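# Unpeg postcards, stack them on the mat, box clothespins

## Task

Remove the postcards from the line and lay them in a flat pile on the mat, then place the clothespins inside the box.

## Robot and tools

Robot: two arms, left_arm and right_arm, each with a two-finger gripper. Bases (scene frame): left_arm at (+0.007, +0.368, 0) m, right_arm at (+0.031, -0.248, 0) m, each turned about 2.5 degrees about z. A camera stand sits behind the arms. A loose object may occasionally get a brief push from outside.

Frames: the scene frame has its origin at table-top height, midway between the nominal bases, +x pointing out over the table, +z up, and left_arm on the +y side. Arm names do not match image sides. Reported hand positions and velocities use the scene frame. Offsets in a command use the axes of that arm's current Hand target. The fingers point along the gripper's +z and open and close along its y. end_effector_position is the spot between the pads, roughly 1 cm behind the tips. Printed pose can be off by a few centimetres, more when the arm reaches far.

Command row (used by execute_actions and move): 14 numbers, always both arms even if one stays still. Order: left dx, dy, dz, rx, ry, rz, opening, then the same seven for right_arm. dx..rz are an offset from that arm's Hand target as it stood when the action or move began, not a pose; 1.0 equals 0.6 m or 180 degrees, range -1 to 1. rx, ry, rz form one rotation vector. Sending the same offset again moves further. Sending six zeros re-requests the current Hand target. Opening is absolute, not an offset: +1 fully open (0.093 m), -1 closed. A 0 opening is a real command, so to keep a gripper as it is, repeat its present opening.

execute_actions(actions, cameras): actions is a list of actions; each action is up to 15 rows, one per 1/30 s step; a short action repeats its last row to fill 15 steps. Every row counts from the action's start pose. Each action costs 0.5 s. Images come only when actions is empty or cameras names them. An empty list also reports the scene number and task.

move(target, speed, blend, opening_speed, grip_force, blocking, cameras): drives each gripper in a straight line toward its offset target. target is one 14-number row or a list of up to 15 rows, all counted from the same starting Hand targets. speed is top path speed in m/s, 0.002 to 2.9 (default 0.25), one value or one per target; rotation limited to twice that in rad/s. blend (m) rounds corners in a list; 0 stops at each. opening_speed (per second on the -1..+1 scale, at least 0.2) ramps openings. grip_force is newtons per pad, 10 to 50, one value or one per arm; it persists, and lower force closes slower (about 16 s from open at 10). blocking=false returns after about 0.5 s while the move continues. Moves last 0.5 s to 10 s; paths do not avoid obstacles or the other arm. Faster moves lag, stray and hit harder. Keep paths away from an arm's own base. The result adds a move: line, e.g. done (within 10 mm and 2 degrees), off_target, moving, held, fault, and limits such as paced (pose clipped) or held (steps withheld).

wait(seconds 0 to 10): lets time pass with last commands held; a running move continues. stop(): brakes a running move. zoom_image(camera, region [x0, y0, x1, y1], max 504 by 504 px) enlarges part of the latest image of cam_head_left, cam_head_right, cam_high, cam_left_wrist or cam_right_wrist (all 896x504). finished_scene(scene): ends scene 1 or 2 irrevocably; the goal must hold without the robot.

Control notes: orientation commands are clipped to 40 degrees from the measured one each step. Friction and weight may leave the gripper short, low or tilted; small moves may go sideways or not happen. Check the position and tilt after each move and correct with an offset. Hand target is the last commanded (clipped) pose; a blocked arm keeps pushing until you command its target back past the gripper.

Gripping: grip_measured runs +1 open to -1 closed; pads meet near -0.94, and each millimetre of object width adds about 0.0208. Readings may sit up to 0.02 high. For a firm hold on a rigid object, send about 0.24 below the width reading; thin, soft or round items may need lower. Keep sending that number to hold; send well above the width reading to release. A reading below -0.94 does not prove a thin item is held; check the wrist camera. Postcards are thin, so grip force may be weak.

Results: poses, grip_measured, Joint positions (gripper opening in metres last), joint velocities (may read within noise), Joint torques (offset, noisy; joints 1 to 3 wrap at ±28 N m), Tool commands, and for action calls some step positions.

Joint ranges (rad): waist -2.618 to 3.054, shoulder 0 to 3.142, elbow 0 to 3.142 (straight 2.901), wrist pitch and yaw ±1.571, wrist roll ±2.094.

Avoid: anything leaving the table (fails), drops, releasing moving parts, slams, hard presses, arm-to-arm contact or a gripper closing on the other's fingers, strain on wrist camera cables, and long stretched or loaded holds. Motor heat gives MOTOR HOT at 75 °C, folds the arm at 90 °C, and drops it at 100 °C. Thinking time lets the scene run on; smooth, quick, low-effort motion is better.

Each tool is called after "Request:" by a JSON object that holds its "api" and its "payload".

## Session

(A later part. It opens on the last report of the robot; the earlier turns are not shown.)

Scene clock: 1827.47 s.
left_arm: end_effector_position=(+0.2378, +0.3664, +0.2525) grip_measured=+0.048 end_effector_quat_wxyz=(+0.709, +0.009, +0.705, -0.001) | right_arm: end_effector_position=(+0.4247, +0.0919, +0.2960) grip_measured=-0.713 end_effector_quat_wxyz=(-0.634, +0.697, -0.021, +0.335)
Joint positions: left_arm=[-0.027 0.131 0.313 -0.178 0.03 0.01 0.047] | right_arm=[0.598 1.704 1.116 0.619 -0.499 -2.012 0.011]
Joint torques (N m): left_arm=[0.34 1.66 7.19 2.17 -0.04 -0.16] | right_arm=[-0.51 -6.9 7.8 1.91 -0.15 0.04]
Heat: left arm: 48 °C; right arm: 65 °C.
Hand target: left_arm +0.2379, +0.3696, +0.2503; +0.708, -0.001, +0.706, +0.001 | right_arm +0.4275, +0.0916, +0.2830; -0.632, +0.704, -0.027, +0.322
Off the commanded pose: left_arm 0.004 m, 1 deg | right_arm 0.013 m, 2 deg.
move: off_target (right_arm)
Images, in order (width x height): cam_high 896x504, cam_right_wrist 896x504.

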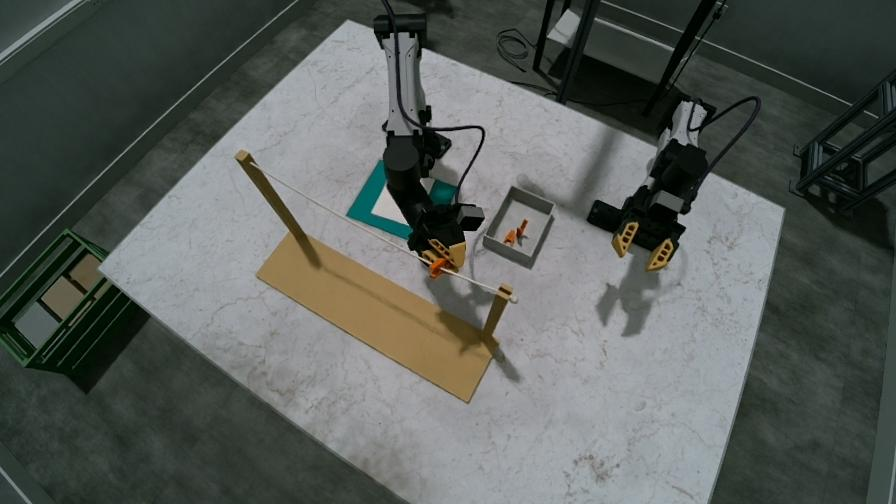

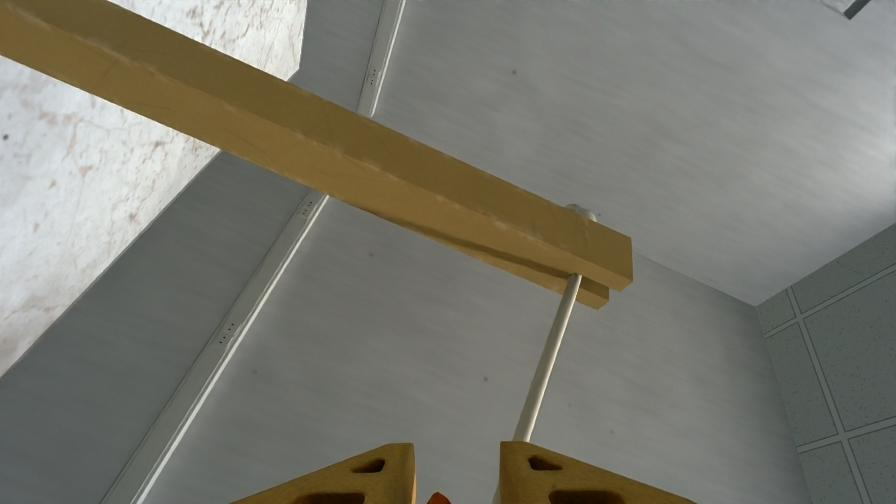

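Request:
{"api": "move", "payload": {"target": [0,0,0,0,0,0,0.05, 0,0,0,0,0,0,-1], "opening_speed": 0.5}}

Request:
{"api": "move", "payload": {"target": [0,0,0,0,0,0,0.05, -0.08,0.0,-0.02,0,0,0,-1], "speed": 0.06, "cameras": ["cam_right_wrist","cam_high"]}}

Request:
{"api": "zoom_image", "payload": {"camera": "cam_high", "region": [395, 205, 485, 295]}}

Scene clock: 1832.50 s.
left_arm: end_effector_position=(+0.2378, +0.3664, +0.2525) grip_measured=+0.048 end_effector_quat_wxyz=(+0.709, +0.009, +0.705, -0.001) | right_arm: end_effector_position=(+0.4247, +0.0919, +0.2960) grip_measured=-0.728 end_effector_quat_wxyz=(-0.634, +0.697, -0.021, +0.335)
Joint positions: left_arm=[-0.027 0.131 0.313 -0.178 0.03 0.01 0.047] | right_arm=[0.598 1.704 1.116 0.619 -0.499 -2.012 0.01]
Joint torques (N m): left_arm=[0.35 1.66 7.23 2.17 -0.04 -0.16] | right_arm=[-0.53 -6.89 7.84 1.91 -0.14 0.03]
Heat: left arm: 48 °C; right arm: 65 °C.
Hand target: left_arm +0.2379, +0.3696, +0.2503; +0.708, -0.001, +0.706, +0.001 | right_arm +0.4275, +0.0916, +0.2830; -0.632, +0.704, -0.027, +0.322
Off the commanded pose: left_arm 0.004 m, 1 deg | right_arm 0.013 m, 2 deg.
move: off_target (right_arm)

Scene clock: 1833.93 s.
left_arm: end_effector_position=(+0.2378, +0.3664, +0.2525) grip_measured=+0.048 end_effector_quat_wxyz=(+0.709, +0.009, +0.705, -0.001) | right_arm: end_effector_position=(+0.3894, +0.1047, +0.2512) grip_measured=-0.728 end_effector_quat_wxyz=(-0.624, +0.713, -0.027, +0.318)
Joint positions: left_arm=[-0.027 0.131 0.313 -0.178 0.03 0.01 0.047] | right_arm=[0.681 1.68 0.944 0.716 -0.423 -2.012 0.01]
Joint torques (N m): left_arm=[0.34 1.63 7.23 2.18 -0.04 -0.16] | right_arm=[0.46 -10.77 7.38 1.98 0.03 0.04]
Heat: left arm: 48 °C; right arm: 65 °C.
Hand target: left_arm +0.2379, +0.3696, +0.2503; +0.708, -0.001, +0.706, +0.001 | right_arm +0.3836, +0.1027, +0.2627; -0.632, +0.704, -0.027, +0.322
Off the commanded pose: left_arm 0.004 m, 1 deg | right_arm 0.013 m, 1 deg.
move: off_target (right_arm)
Images, in order (width x height): cam_high 896x504, cam_right_wrist 896x504.

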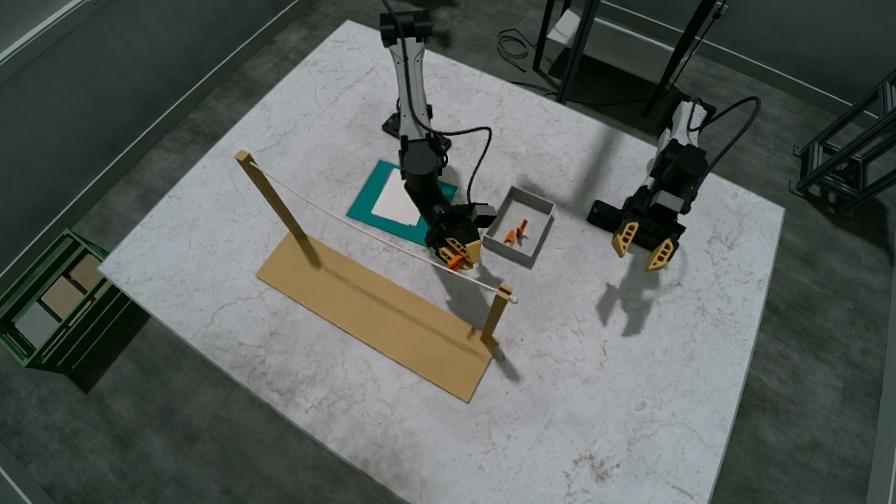

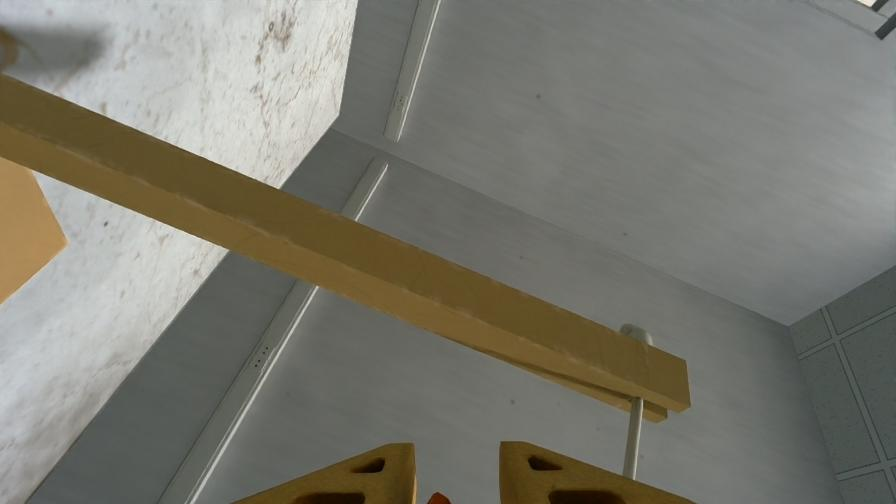

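Scaled by 5.600 from the camera's 896x504 image, which has a finer 1280x720 frame.

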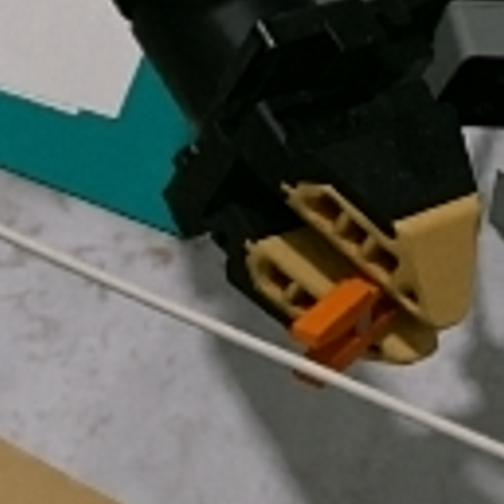

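Request:
{"api": "move", "payload": {"target": [[0,0,0,0,0,0,0.05, -0.0362,-0.141,-0.19,0,0,0,-1],[0,0,0,0,0,0,0.05, -0.071,-0.1763,-0.3117,-0.2546,0.0314,0.521,-1]], "speed": 0.25, "blend": [0.02,0], "cameras": ["cam_right_wrist","cam_high","cam_head_left"]}}

Scene clock: 1846.53 s.
left_arm: end_effector_position=(+0.2378, +0.3664, +0.2525) grip_measured=+0.048 end_effector_quat_wxyz=(+0.709, +0.009, +0.705, -0.001) | right_arm: end_effector_position=(+0.2189, -0.0207, +0.3356) grip_measured=-0.728 end_effector_quat_wxyz=(-0.371, +0.622, -0.652, -0.225)
Joint positions: left_arm=[-0.027 0.131 0.313 -0.178 0.03 0.01 0.047] | right_arm=[0.619 1.185 1.517 -1.151 -0.548 -0.726 0.01]
Joint torques (N m): left_arm=[0.35 1.68 7.23 2.17 -0.04 -0.16] | right_arm=[-0.54 -1.68 9.63 1.37 -0.4 -0.05]
Heat: left arm: 48 °C; right arm: 64 °C.
Hand target: left_arm +0.2379, +0.3696, +0.2503; +0.708, -0.001, +0.706, +0.001 | right_arm +0.2197, -0.0206, +0.3398; -0.370, +0.617, -0.655, -0.231
Off the commanded pose: left_arm 0.004 m, 1 deg | right_arm 0.004 m, 1 deg.
move: done
Images, in order (width x height): cam_head_left 896x504, cam_high 896x504, cam_right_wrist 896x504.

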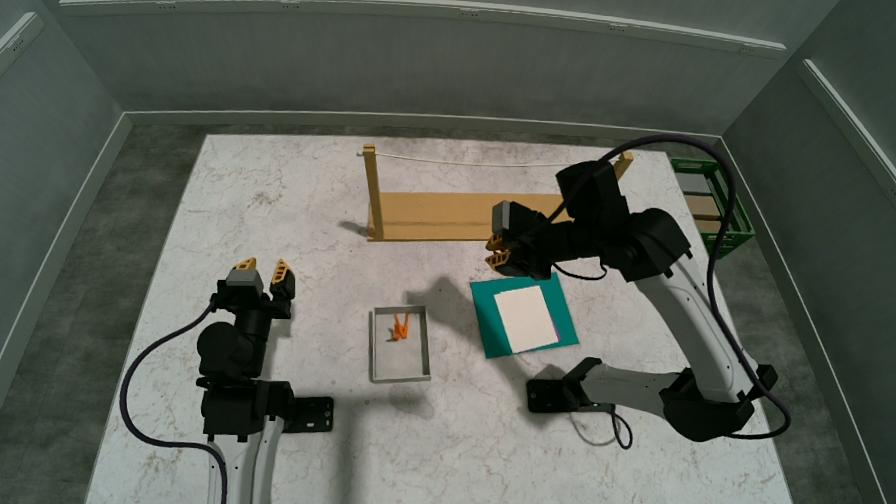

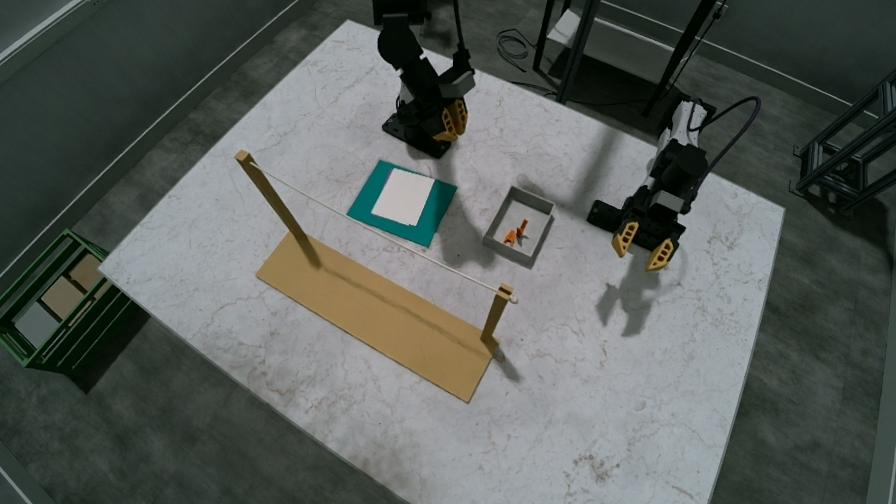

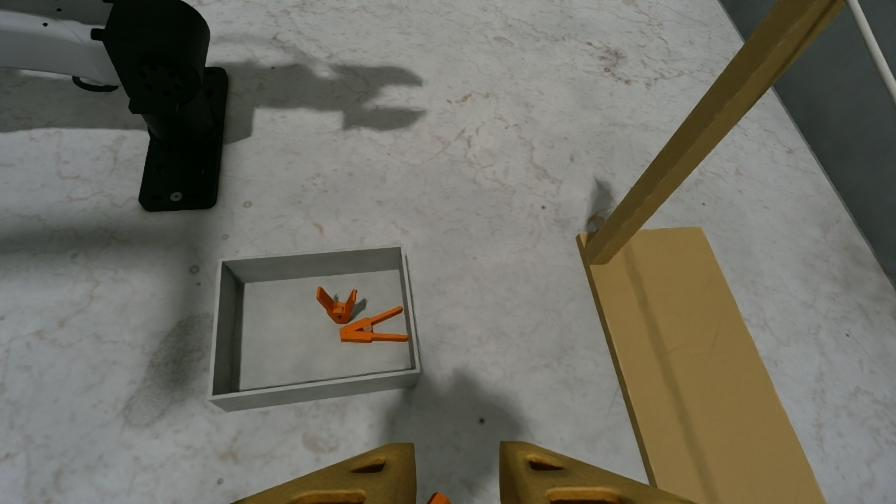

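Request:
{"api": "move", "payload": {"target": [[0,0,0,0,0,0,0.05, 0.0488,0.144,0.28,0,0,0,-1],[0,0,0,0,0,0,0.05, 0.1082,0.2355,0.426,0,0,0,-1]], "speed": 0.22, "blend": [0.03,0], "cameras": ["cam_right_wrist","cam_high","cam_head_left"]}}

Request:
{"api": "zoom_image", "payload": {"camera": "cam_high", "region": [455, 155, 595, 275]}}

Scene clock: 1853.37 s.
left_arm: end_effector_position=(+0.2378, +0.3664, +0.2525) grip_measured=+0.048 end_effector_quat_wxyz=(+0.709, +0.009, +0.705, -0.001) | right_arm: end_effector_position=(+0.1356, +0.1495, +0.1150) grip_measured=-0.728 end_effector_quat_wxyz=(-0.373, +0.620, -0.651, -0.231)
Joint positions: left_arm=[-0.027 0.131 0.313 -0.178 0.03 0.01 0.047] | right_arm=[1.354 1.471 0.771 0.036 -0.003 -0.209 0.01]
Joint torques (N m): left_arm=[0.34 1.62 7.19 2.16 -0.03 -0.17] | right_arm=[0.4 -4.68 7.84 1.87 0.03 -0.02]
Heat: left arm: 48 °C; right arm: 65 °C.
Hand target: left_arm +0.2379, +0.3696, +0.2503; +0.708, -0.001, +0.706, +0.001 | right_arm +0.1345, +0.1507, +0.1097; -0.370, +0.617, -0.655, -0.231
Off the commanded pose: left_arm 0.004 m, 1 deg | right_arm 0.006 m, 1 deg.
move: done
Images, in order (width x height): cam_head_left 896x504, cam_high 896x504, cam_right_wrist 896x504.

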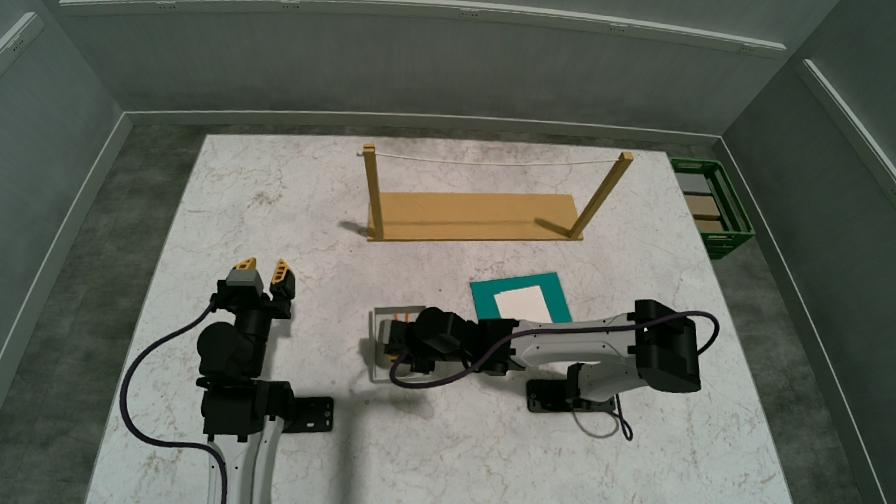

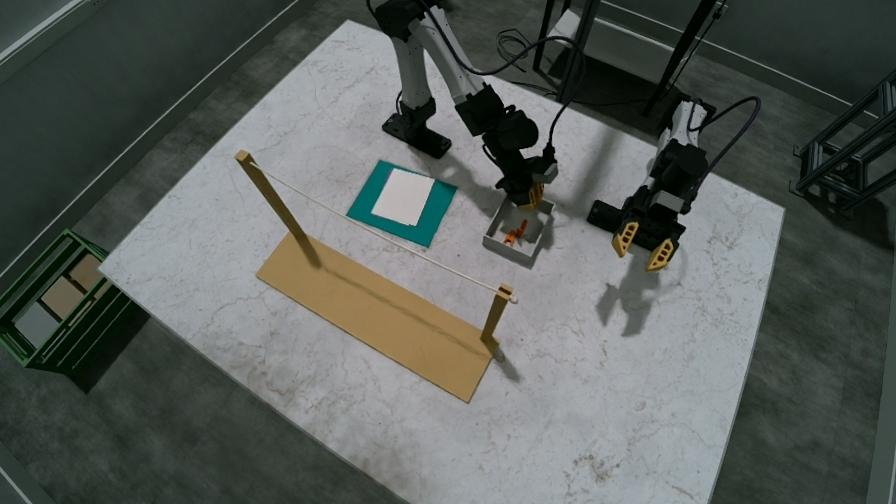

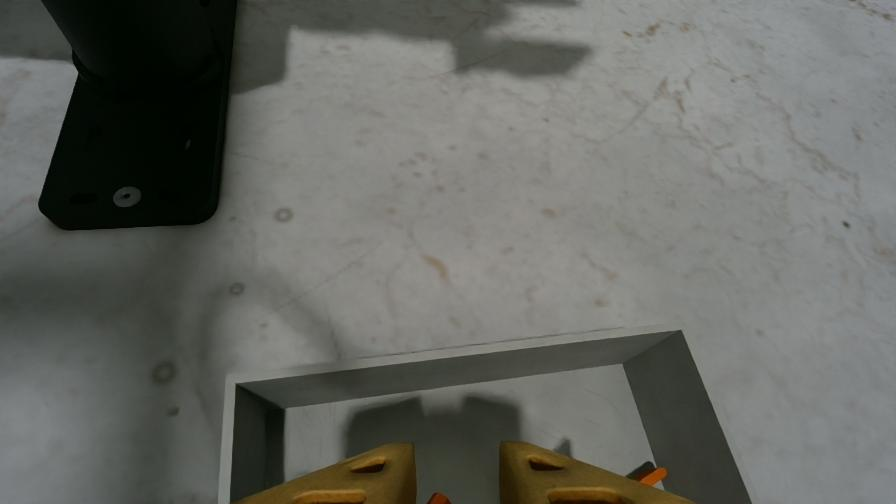

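Scaled by 3.600 from the camera's 896x504 image, which has a finer 1280x720 frame.

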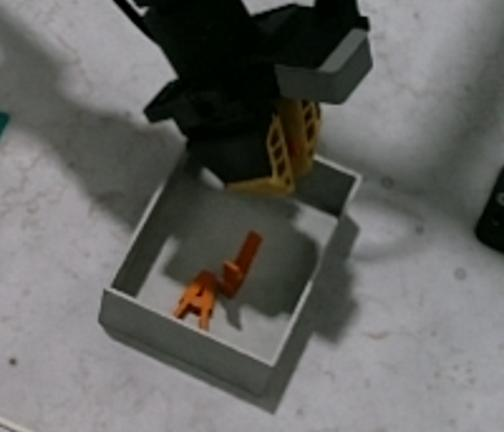

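Request:
{"api": "move", "payload": {"target": [0,0,0,0,0,0,0.05, 0.0702,0.0141,0.0565,0,0,0,-1], "speed": 0.08, "cameras": ["cam_high","cam_head_right"]}}

Request:
{"api": "zoom_image", "payload": {"camera": "cam_high", "region": [455, 155, 595, 275]}}

Scene clock: 1857.50 s.
left_arm: end_effector_position=(+0.2378, +0.3664, +0.2525) grip_measured=+0.048 end_effector_quat_wxyz=(+0.709, +0.009, +0.705, -0.001) | right_arm: end_effector_position=(+0.1365, +0.1515, +0.0615) grip_measured=-0.728 end_effector_quat_wxyz=(-0.375, +0.618, -0.651, -0.231)
Joint positions: left_arm=[-0.027 0.131 0.313 -0.178 0.03 0.01 0.047] | right_arm=[1.354 1.618 0.653 0.307 -0.001 -0.208 0.01]
Joint torques (N m): left_arm=[0.32 1.63 7.19 2.16 -0.04 -0.16] | right_arm=[0.46 -5.2 6.6 1.83 0 -0.02]
Heat: left arm: 48 °C; right arm: 65 °C.
Hand target: left_arm +0.2379, +0.3696, +0.2503; +0.708, -0.001, +0.706, +0.001 | right_arm +0.1345, +0.1506, +0.0549; -0.370, +0.617, -0.655, -0.231
Off the commanded pose: left_arm 0.004 m, 1 deg | right_arm 0.007 m, 1 deg.
move: done
Images, in order (width x height): cam_head_right 896x504, cam_high 896x504.

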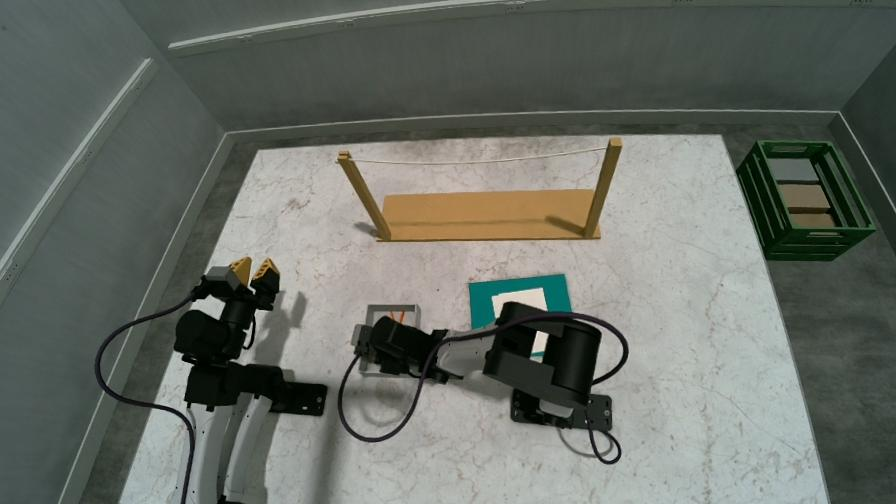

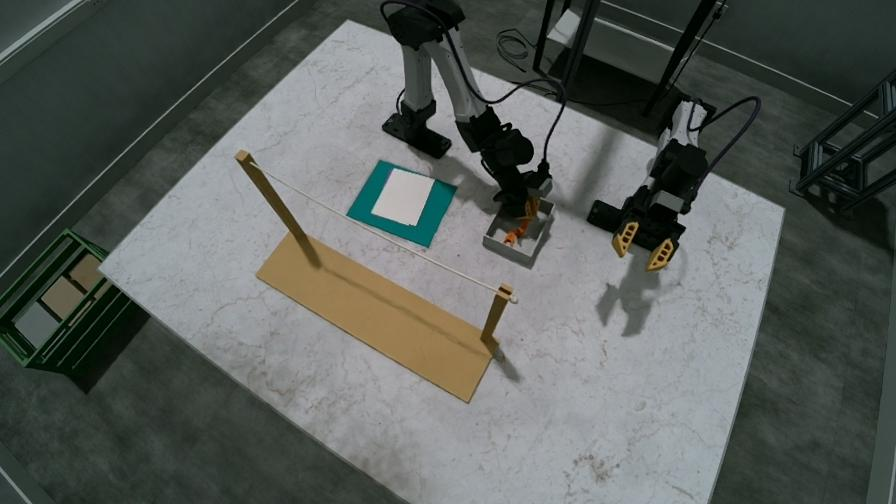

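Scaled by 3.600 from the camera's 896x504 image, which has a finer 1280x720 frame.

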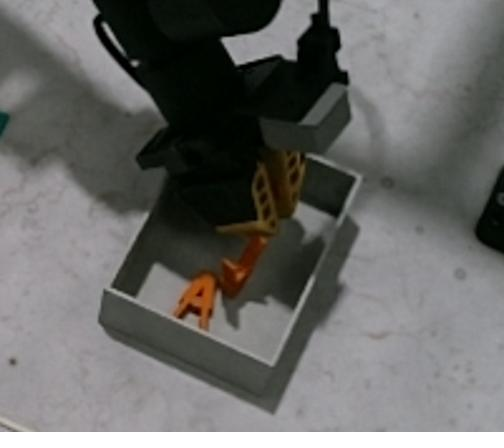

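Request:
{"api": "move", "payload": {"target": [[0,0,0,0,0,0,0.05, 0.0154,0.0031,0.0124,0,0,0,-1],[0,0,0,0,0,0,0.05, 0.0154,0.0031,0.0124,0,0,0,-0.15]], "speed": 0.05, "opening_speed": 0.6, "cameras": ["cam_high","cam_right_wrist"]}}

Request:
{"api": "zoom_image", "payload": {"camera": "cam_high", "region": [455, 155, 595, 275]}}

Scene clock: 1862.60 s.
left_arm: end_effector_position=(+0.2378, +0.3664, +0.2525) grip_measured=+0.048 end_effector_quat_wxyz=(+0.709, +0.009, +0.705, -0.001) | right_arm: end_effector_position=(+0.1372, +0.1536, +0.0529) grip_measured=-0.152 end_effector_quat_wxyz=(-0.379, +0.617, -0.649, -0.233)
Joint positions: left_arm=[-0.027 0.131 0.313 -0.178 0.03 0.01 0.047] | right_arm=[1.354 1.657 0.637 0.372 0.001 -0.208 0.038]
Joint torques (N m): left_arm=[0.35 1.68 7.17 2.17 -0.03 -0.17] | right_arm=[0.44 -5.12 5.96 1.83 -0.01 -0.02]
Heat: left arm: 48 °C; right arm: 64 °C.
Hand target: left_arm +0.2379, +0.3696, +0.2503; +0.708, -0.001, +0.706, +0.001 | right_arm +0.1344, +0.1507, +0.0430; -0.370, +0.617, -0.655, -0.231
Off the commanded pose: left_arm 0.004 m, 1 deg | right_arm 0.011 m, 1 deg.
move: off_target (right_arm)
Images, in order (width x height): cam_high 896x504, cam_right_wrist 896x504.

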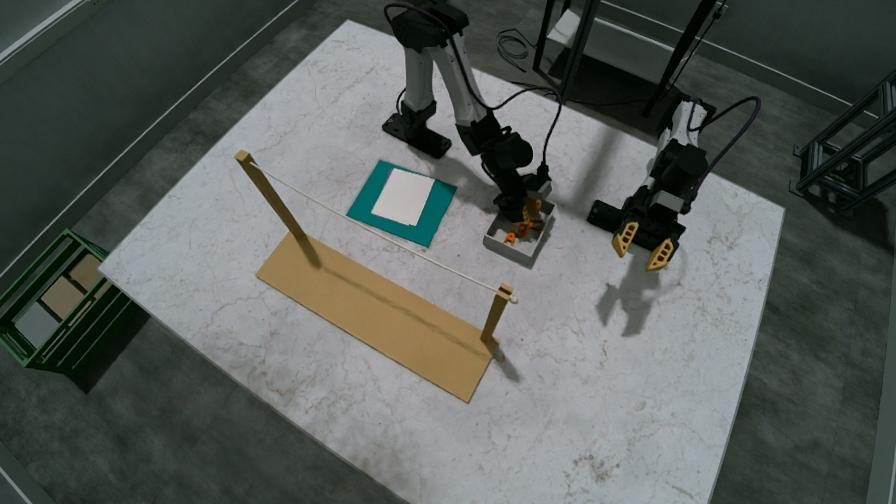

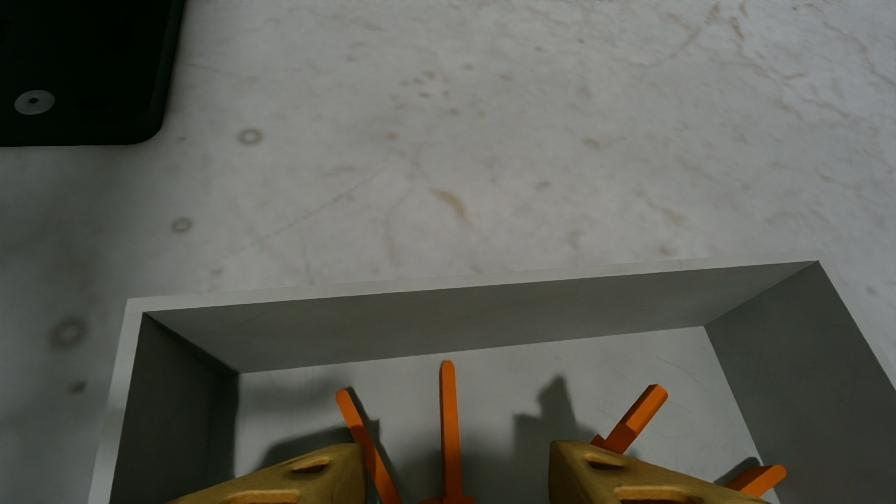

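Scaled by 3.600 from the camera's 896x504 image, which has a finer 1280x720 frame.

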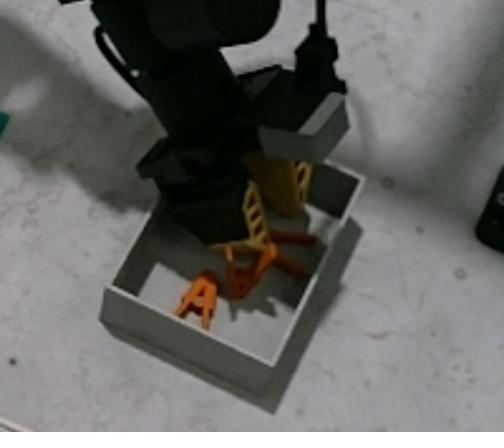

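Request:
{"api": "move", "payload": {"target": [[0,0,0,0,0,0,0.05, 0,0,-0.05,0,0,0,-0.15],[0,0,0,0,0,0,0.05, -0.128,-0.026,-0.153,0,0,0,-0.15]], "speed": 0.08, "blend": [0.01,0], "cameras": ["cam_high","cam_right_wrist"]}}

Request:
{"api": "zoom_image", "payload": {"camera": "cam_high", "region": [455, 155, 595, 275]}}

Scene clock: 1868.40 s.
left_arm: end_effector_position=(+0.2378, +0.3664, +0.2525) grip_measured=+0.048 end_effector_quat_wxyz=(+0.709, +0.009, +0.705, -0.001) | right_arm: end_effector_position=(+0.1298, +0.1253, +0.1477) grip_measured=-0.152 end_effector_quat_wxyz=(-0.361, +0.624, -0.657, -0.221)
Joint positions: left_arm=[-0.027 0.131 0.313 -0.178 0.03 0.01 0.047] | right_arm=[1.354 1.328 0.821 -0.189 0.001 -0.208 0.038]
Joint torques (N m): left_arm=[0.35 1.63 7.19 2.17 -0.04 -0.16] | right_arm=[0.34 -6.54 10.76 1.6 -0.03 -0.02]
Heat: left arm: 48 °C; right arm: 64 °C.
Hand target: left_arm +0.2379, +0.3696, +0.2503; +0.708, -0.001, +0.706, +0.001 | right_arm +0.1288, +0.1279, +0.1614; -0.370, +0.617, -0.655, -0.231
Off the commanded pose: left_arm 0.004 m, 1 deg | right_arm 0.014 m, 2 deg.
move: off_target (right_arm)
Images, in order (width x height): cam_high 896x504, cam_right_wrist 896x504.

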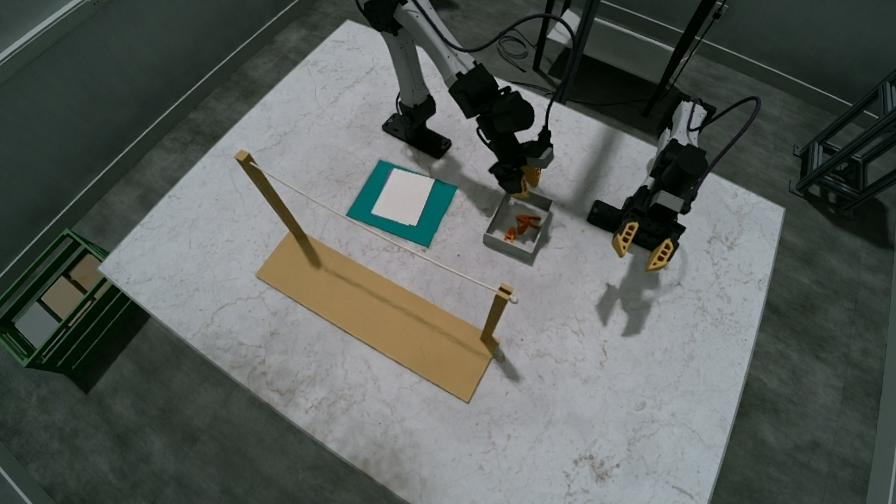

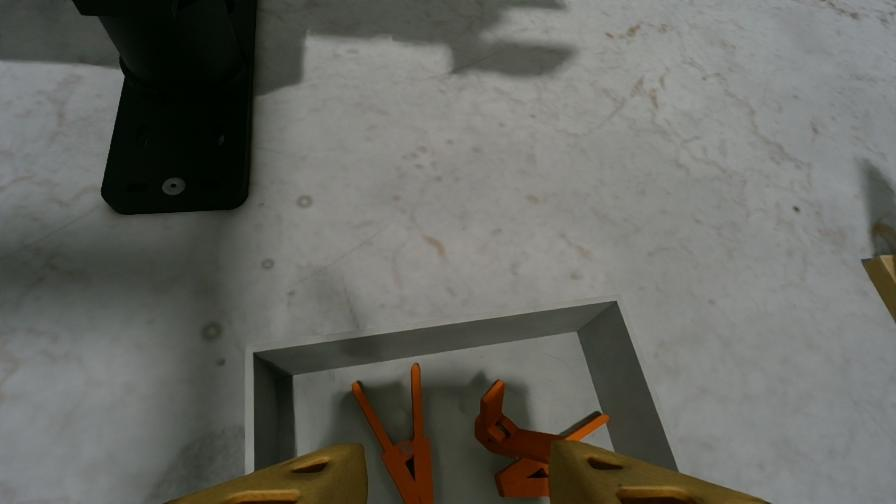

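Scaled by 3.600 from the camera's 896x504 image, which has a finer 1280x720 frame.

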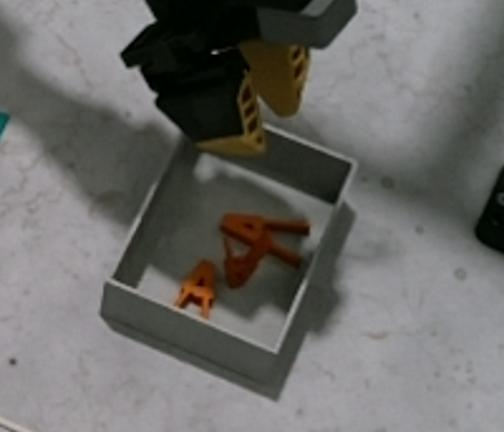

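Request:
{"api": "move", "payload": {"target": [[0,0,0,0,0,0,0.05, 0.0145,-0.086,-0.09,0,0,0,-0.15],[0,0,0,0,0,0,0.05, -0.068,-0.2265,-0.342,0,0,0,-0.15]], "speed": 0.25, "blend": [0.03,0], "cameras": ["all"]}}

Request:
{"api": "zoom_image", "payload": {"camera": "cam_high", "region": [335, 145, 595, 275]}}

Request:
{"api": "zoom_image", "payload": {"camera": "cam_head_left", "region": [360, 255, 600, 395]}}

Scene clock: 1873.30 s.
left_arm: end_effector_position=(+0.2378, +0.3664, +0.2525) grip_measured=+0.048 end_effector_quat_wxyz=(+0.709, +0.009, +0.705, -0.001) | right_arm: end_effector_position=(+0.2195, -0.0199, +0.3361) grip_measured=-0.152 end_effector_quat_wxyz=(-0.368, +0.613, -0.660, -0.229)
Joint positions: left_arm=[-0.027 0.131 0.313 -0.178 0.03 0.01 0.047] | right_arm=[0.621 1.19 1.522 -1.151 -0.546 -0.698 0.038]
Joint torques (N m): left_arm=[0.36 1.65 7.17 2.16 -0.04 -0.17] | right_arm=[-0.39 -1.84 9.74 1.33 -0.43 -0.29]
Heat: left arm: 48 °C; right arm: 64 °C.
Hand target: left_arm +0.2379, +0.3696, +0.2503; +0.708, -0.001, +0.706, +0.001 | right_arm +0.2196, -0.0197, +0.3409; -0.370, +0.617, -0.655, -0.231
Off the commanded pose: left_arm 0.004 m, 1 deg | right_arm 0.005 m, 1 deg.
move: done

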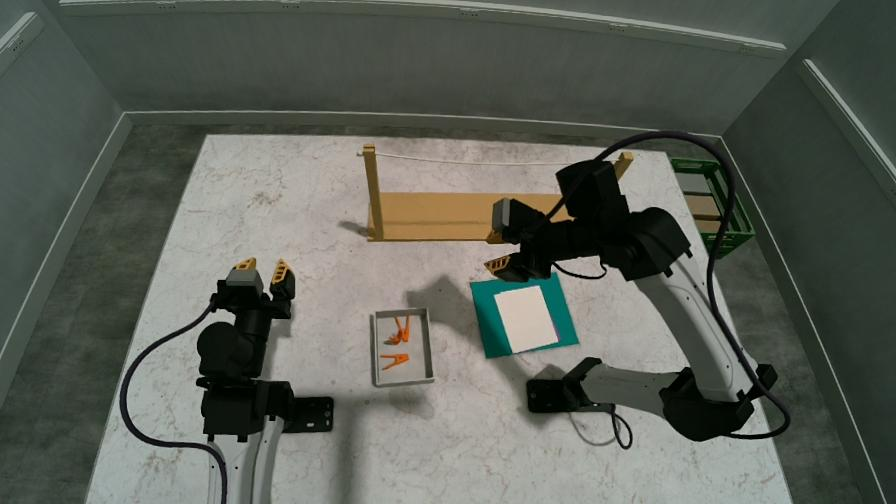

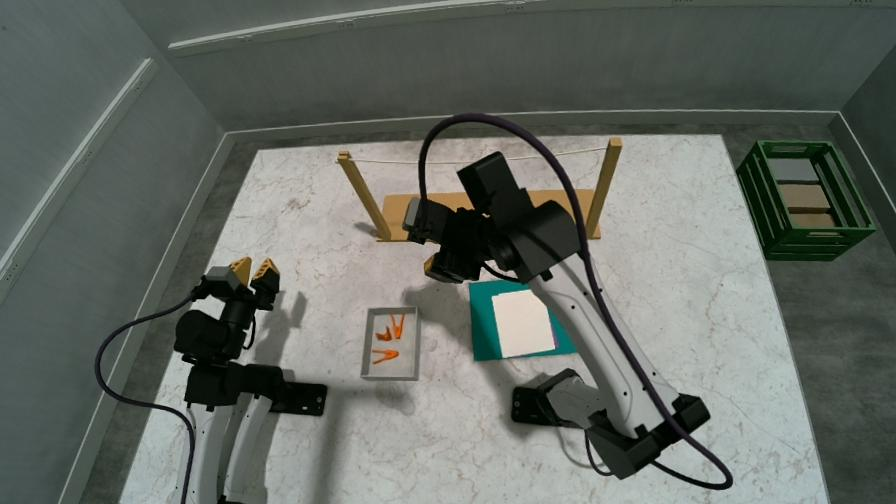

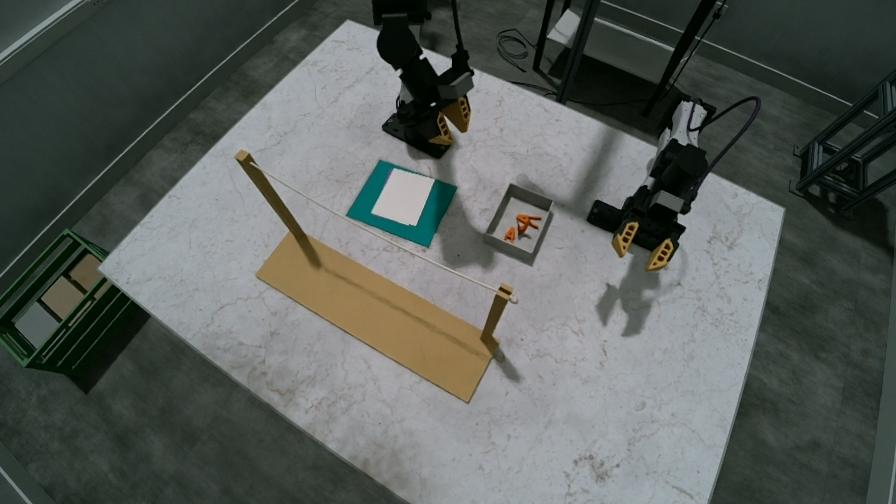

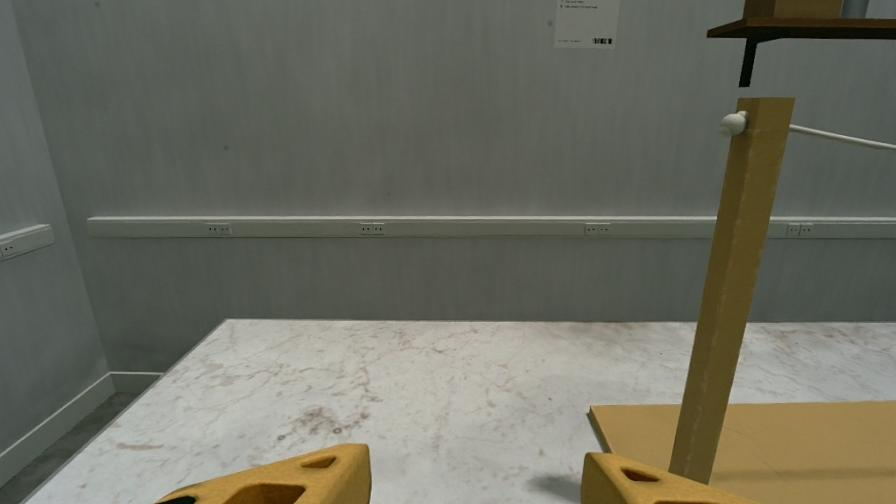

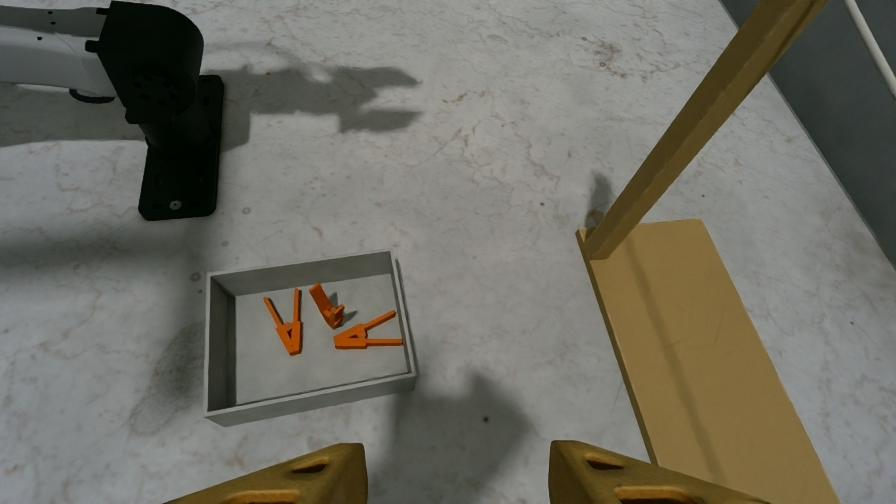

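Scaled by 1.938 from the camera's 896x504 image, which has a finer 1280x720 frame.

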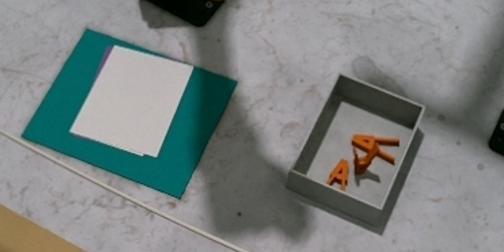

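Scaled by 2.100 from the camera's 896x504 image, which has a finer 1280x720 frame.

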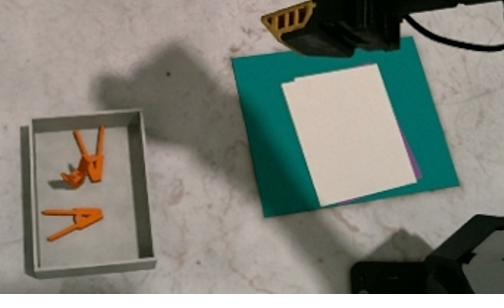

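Request:
{"api": "zoom_image", "payload": {"camera": "cam_head_left", "region": [465, 265, 595, 365]}}

Request:
{"api": "zoom_image", "payload": {"camera": "cam_high", "region": [340, 150, 470, 250]}}

Scaled by 3.877 from the camera's 896x504 image, which has a finer 1280x720 frame.

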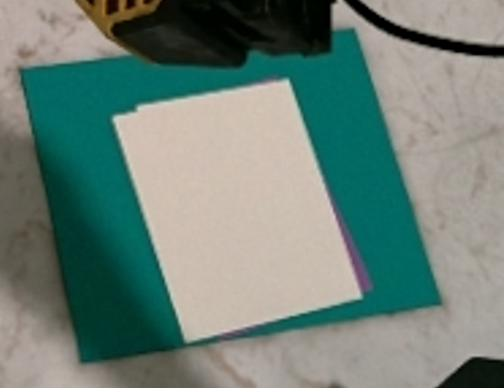

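Scaled by 3.877 from the camera's 896x504 image, which has a finer 1280x720 frame.

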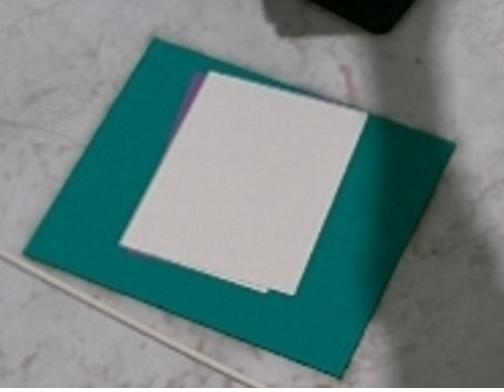

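Request:
{"api": "finished_scene", "payload": {"scene": 1}}

The scene is finished: the task was done.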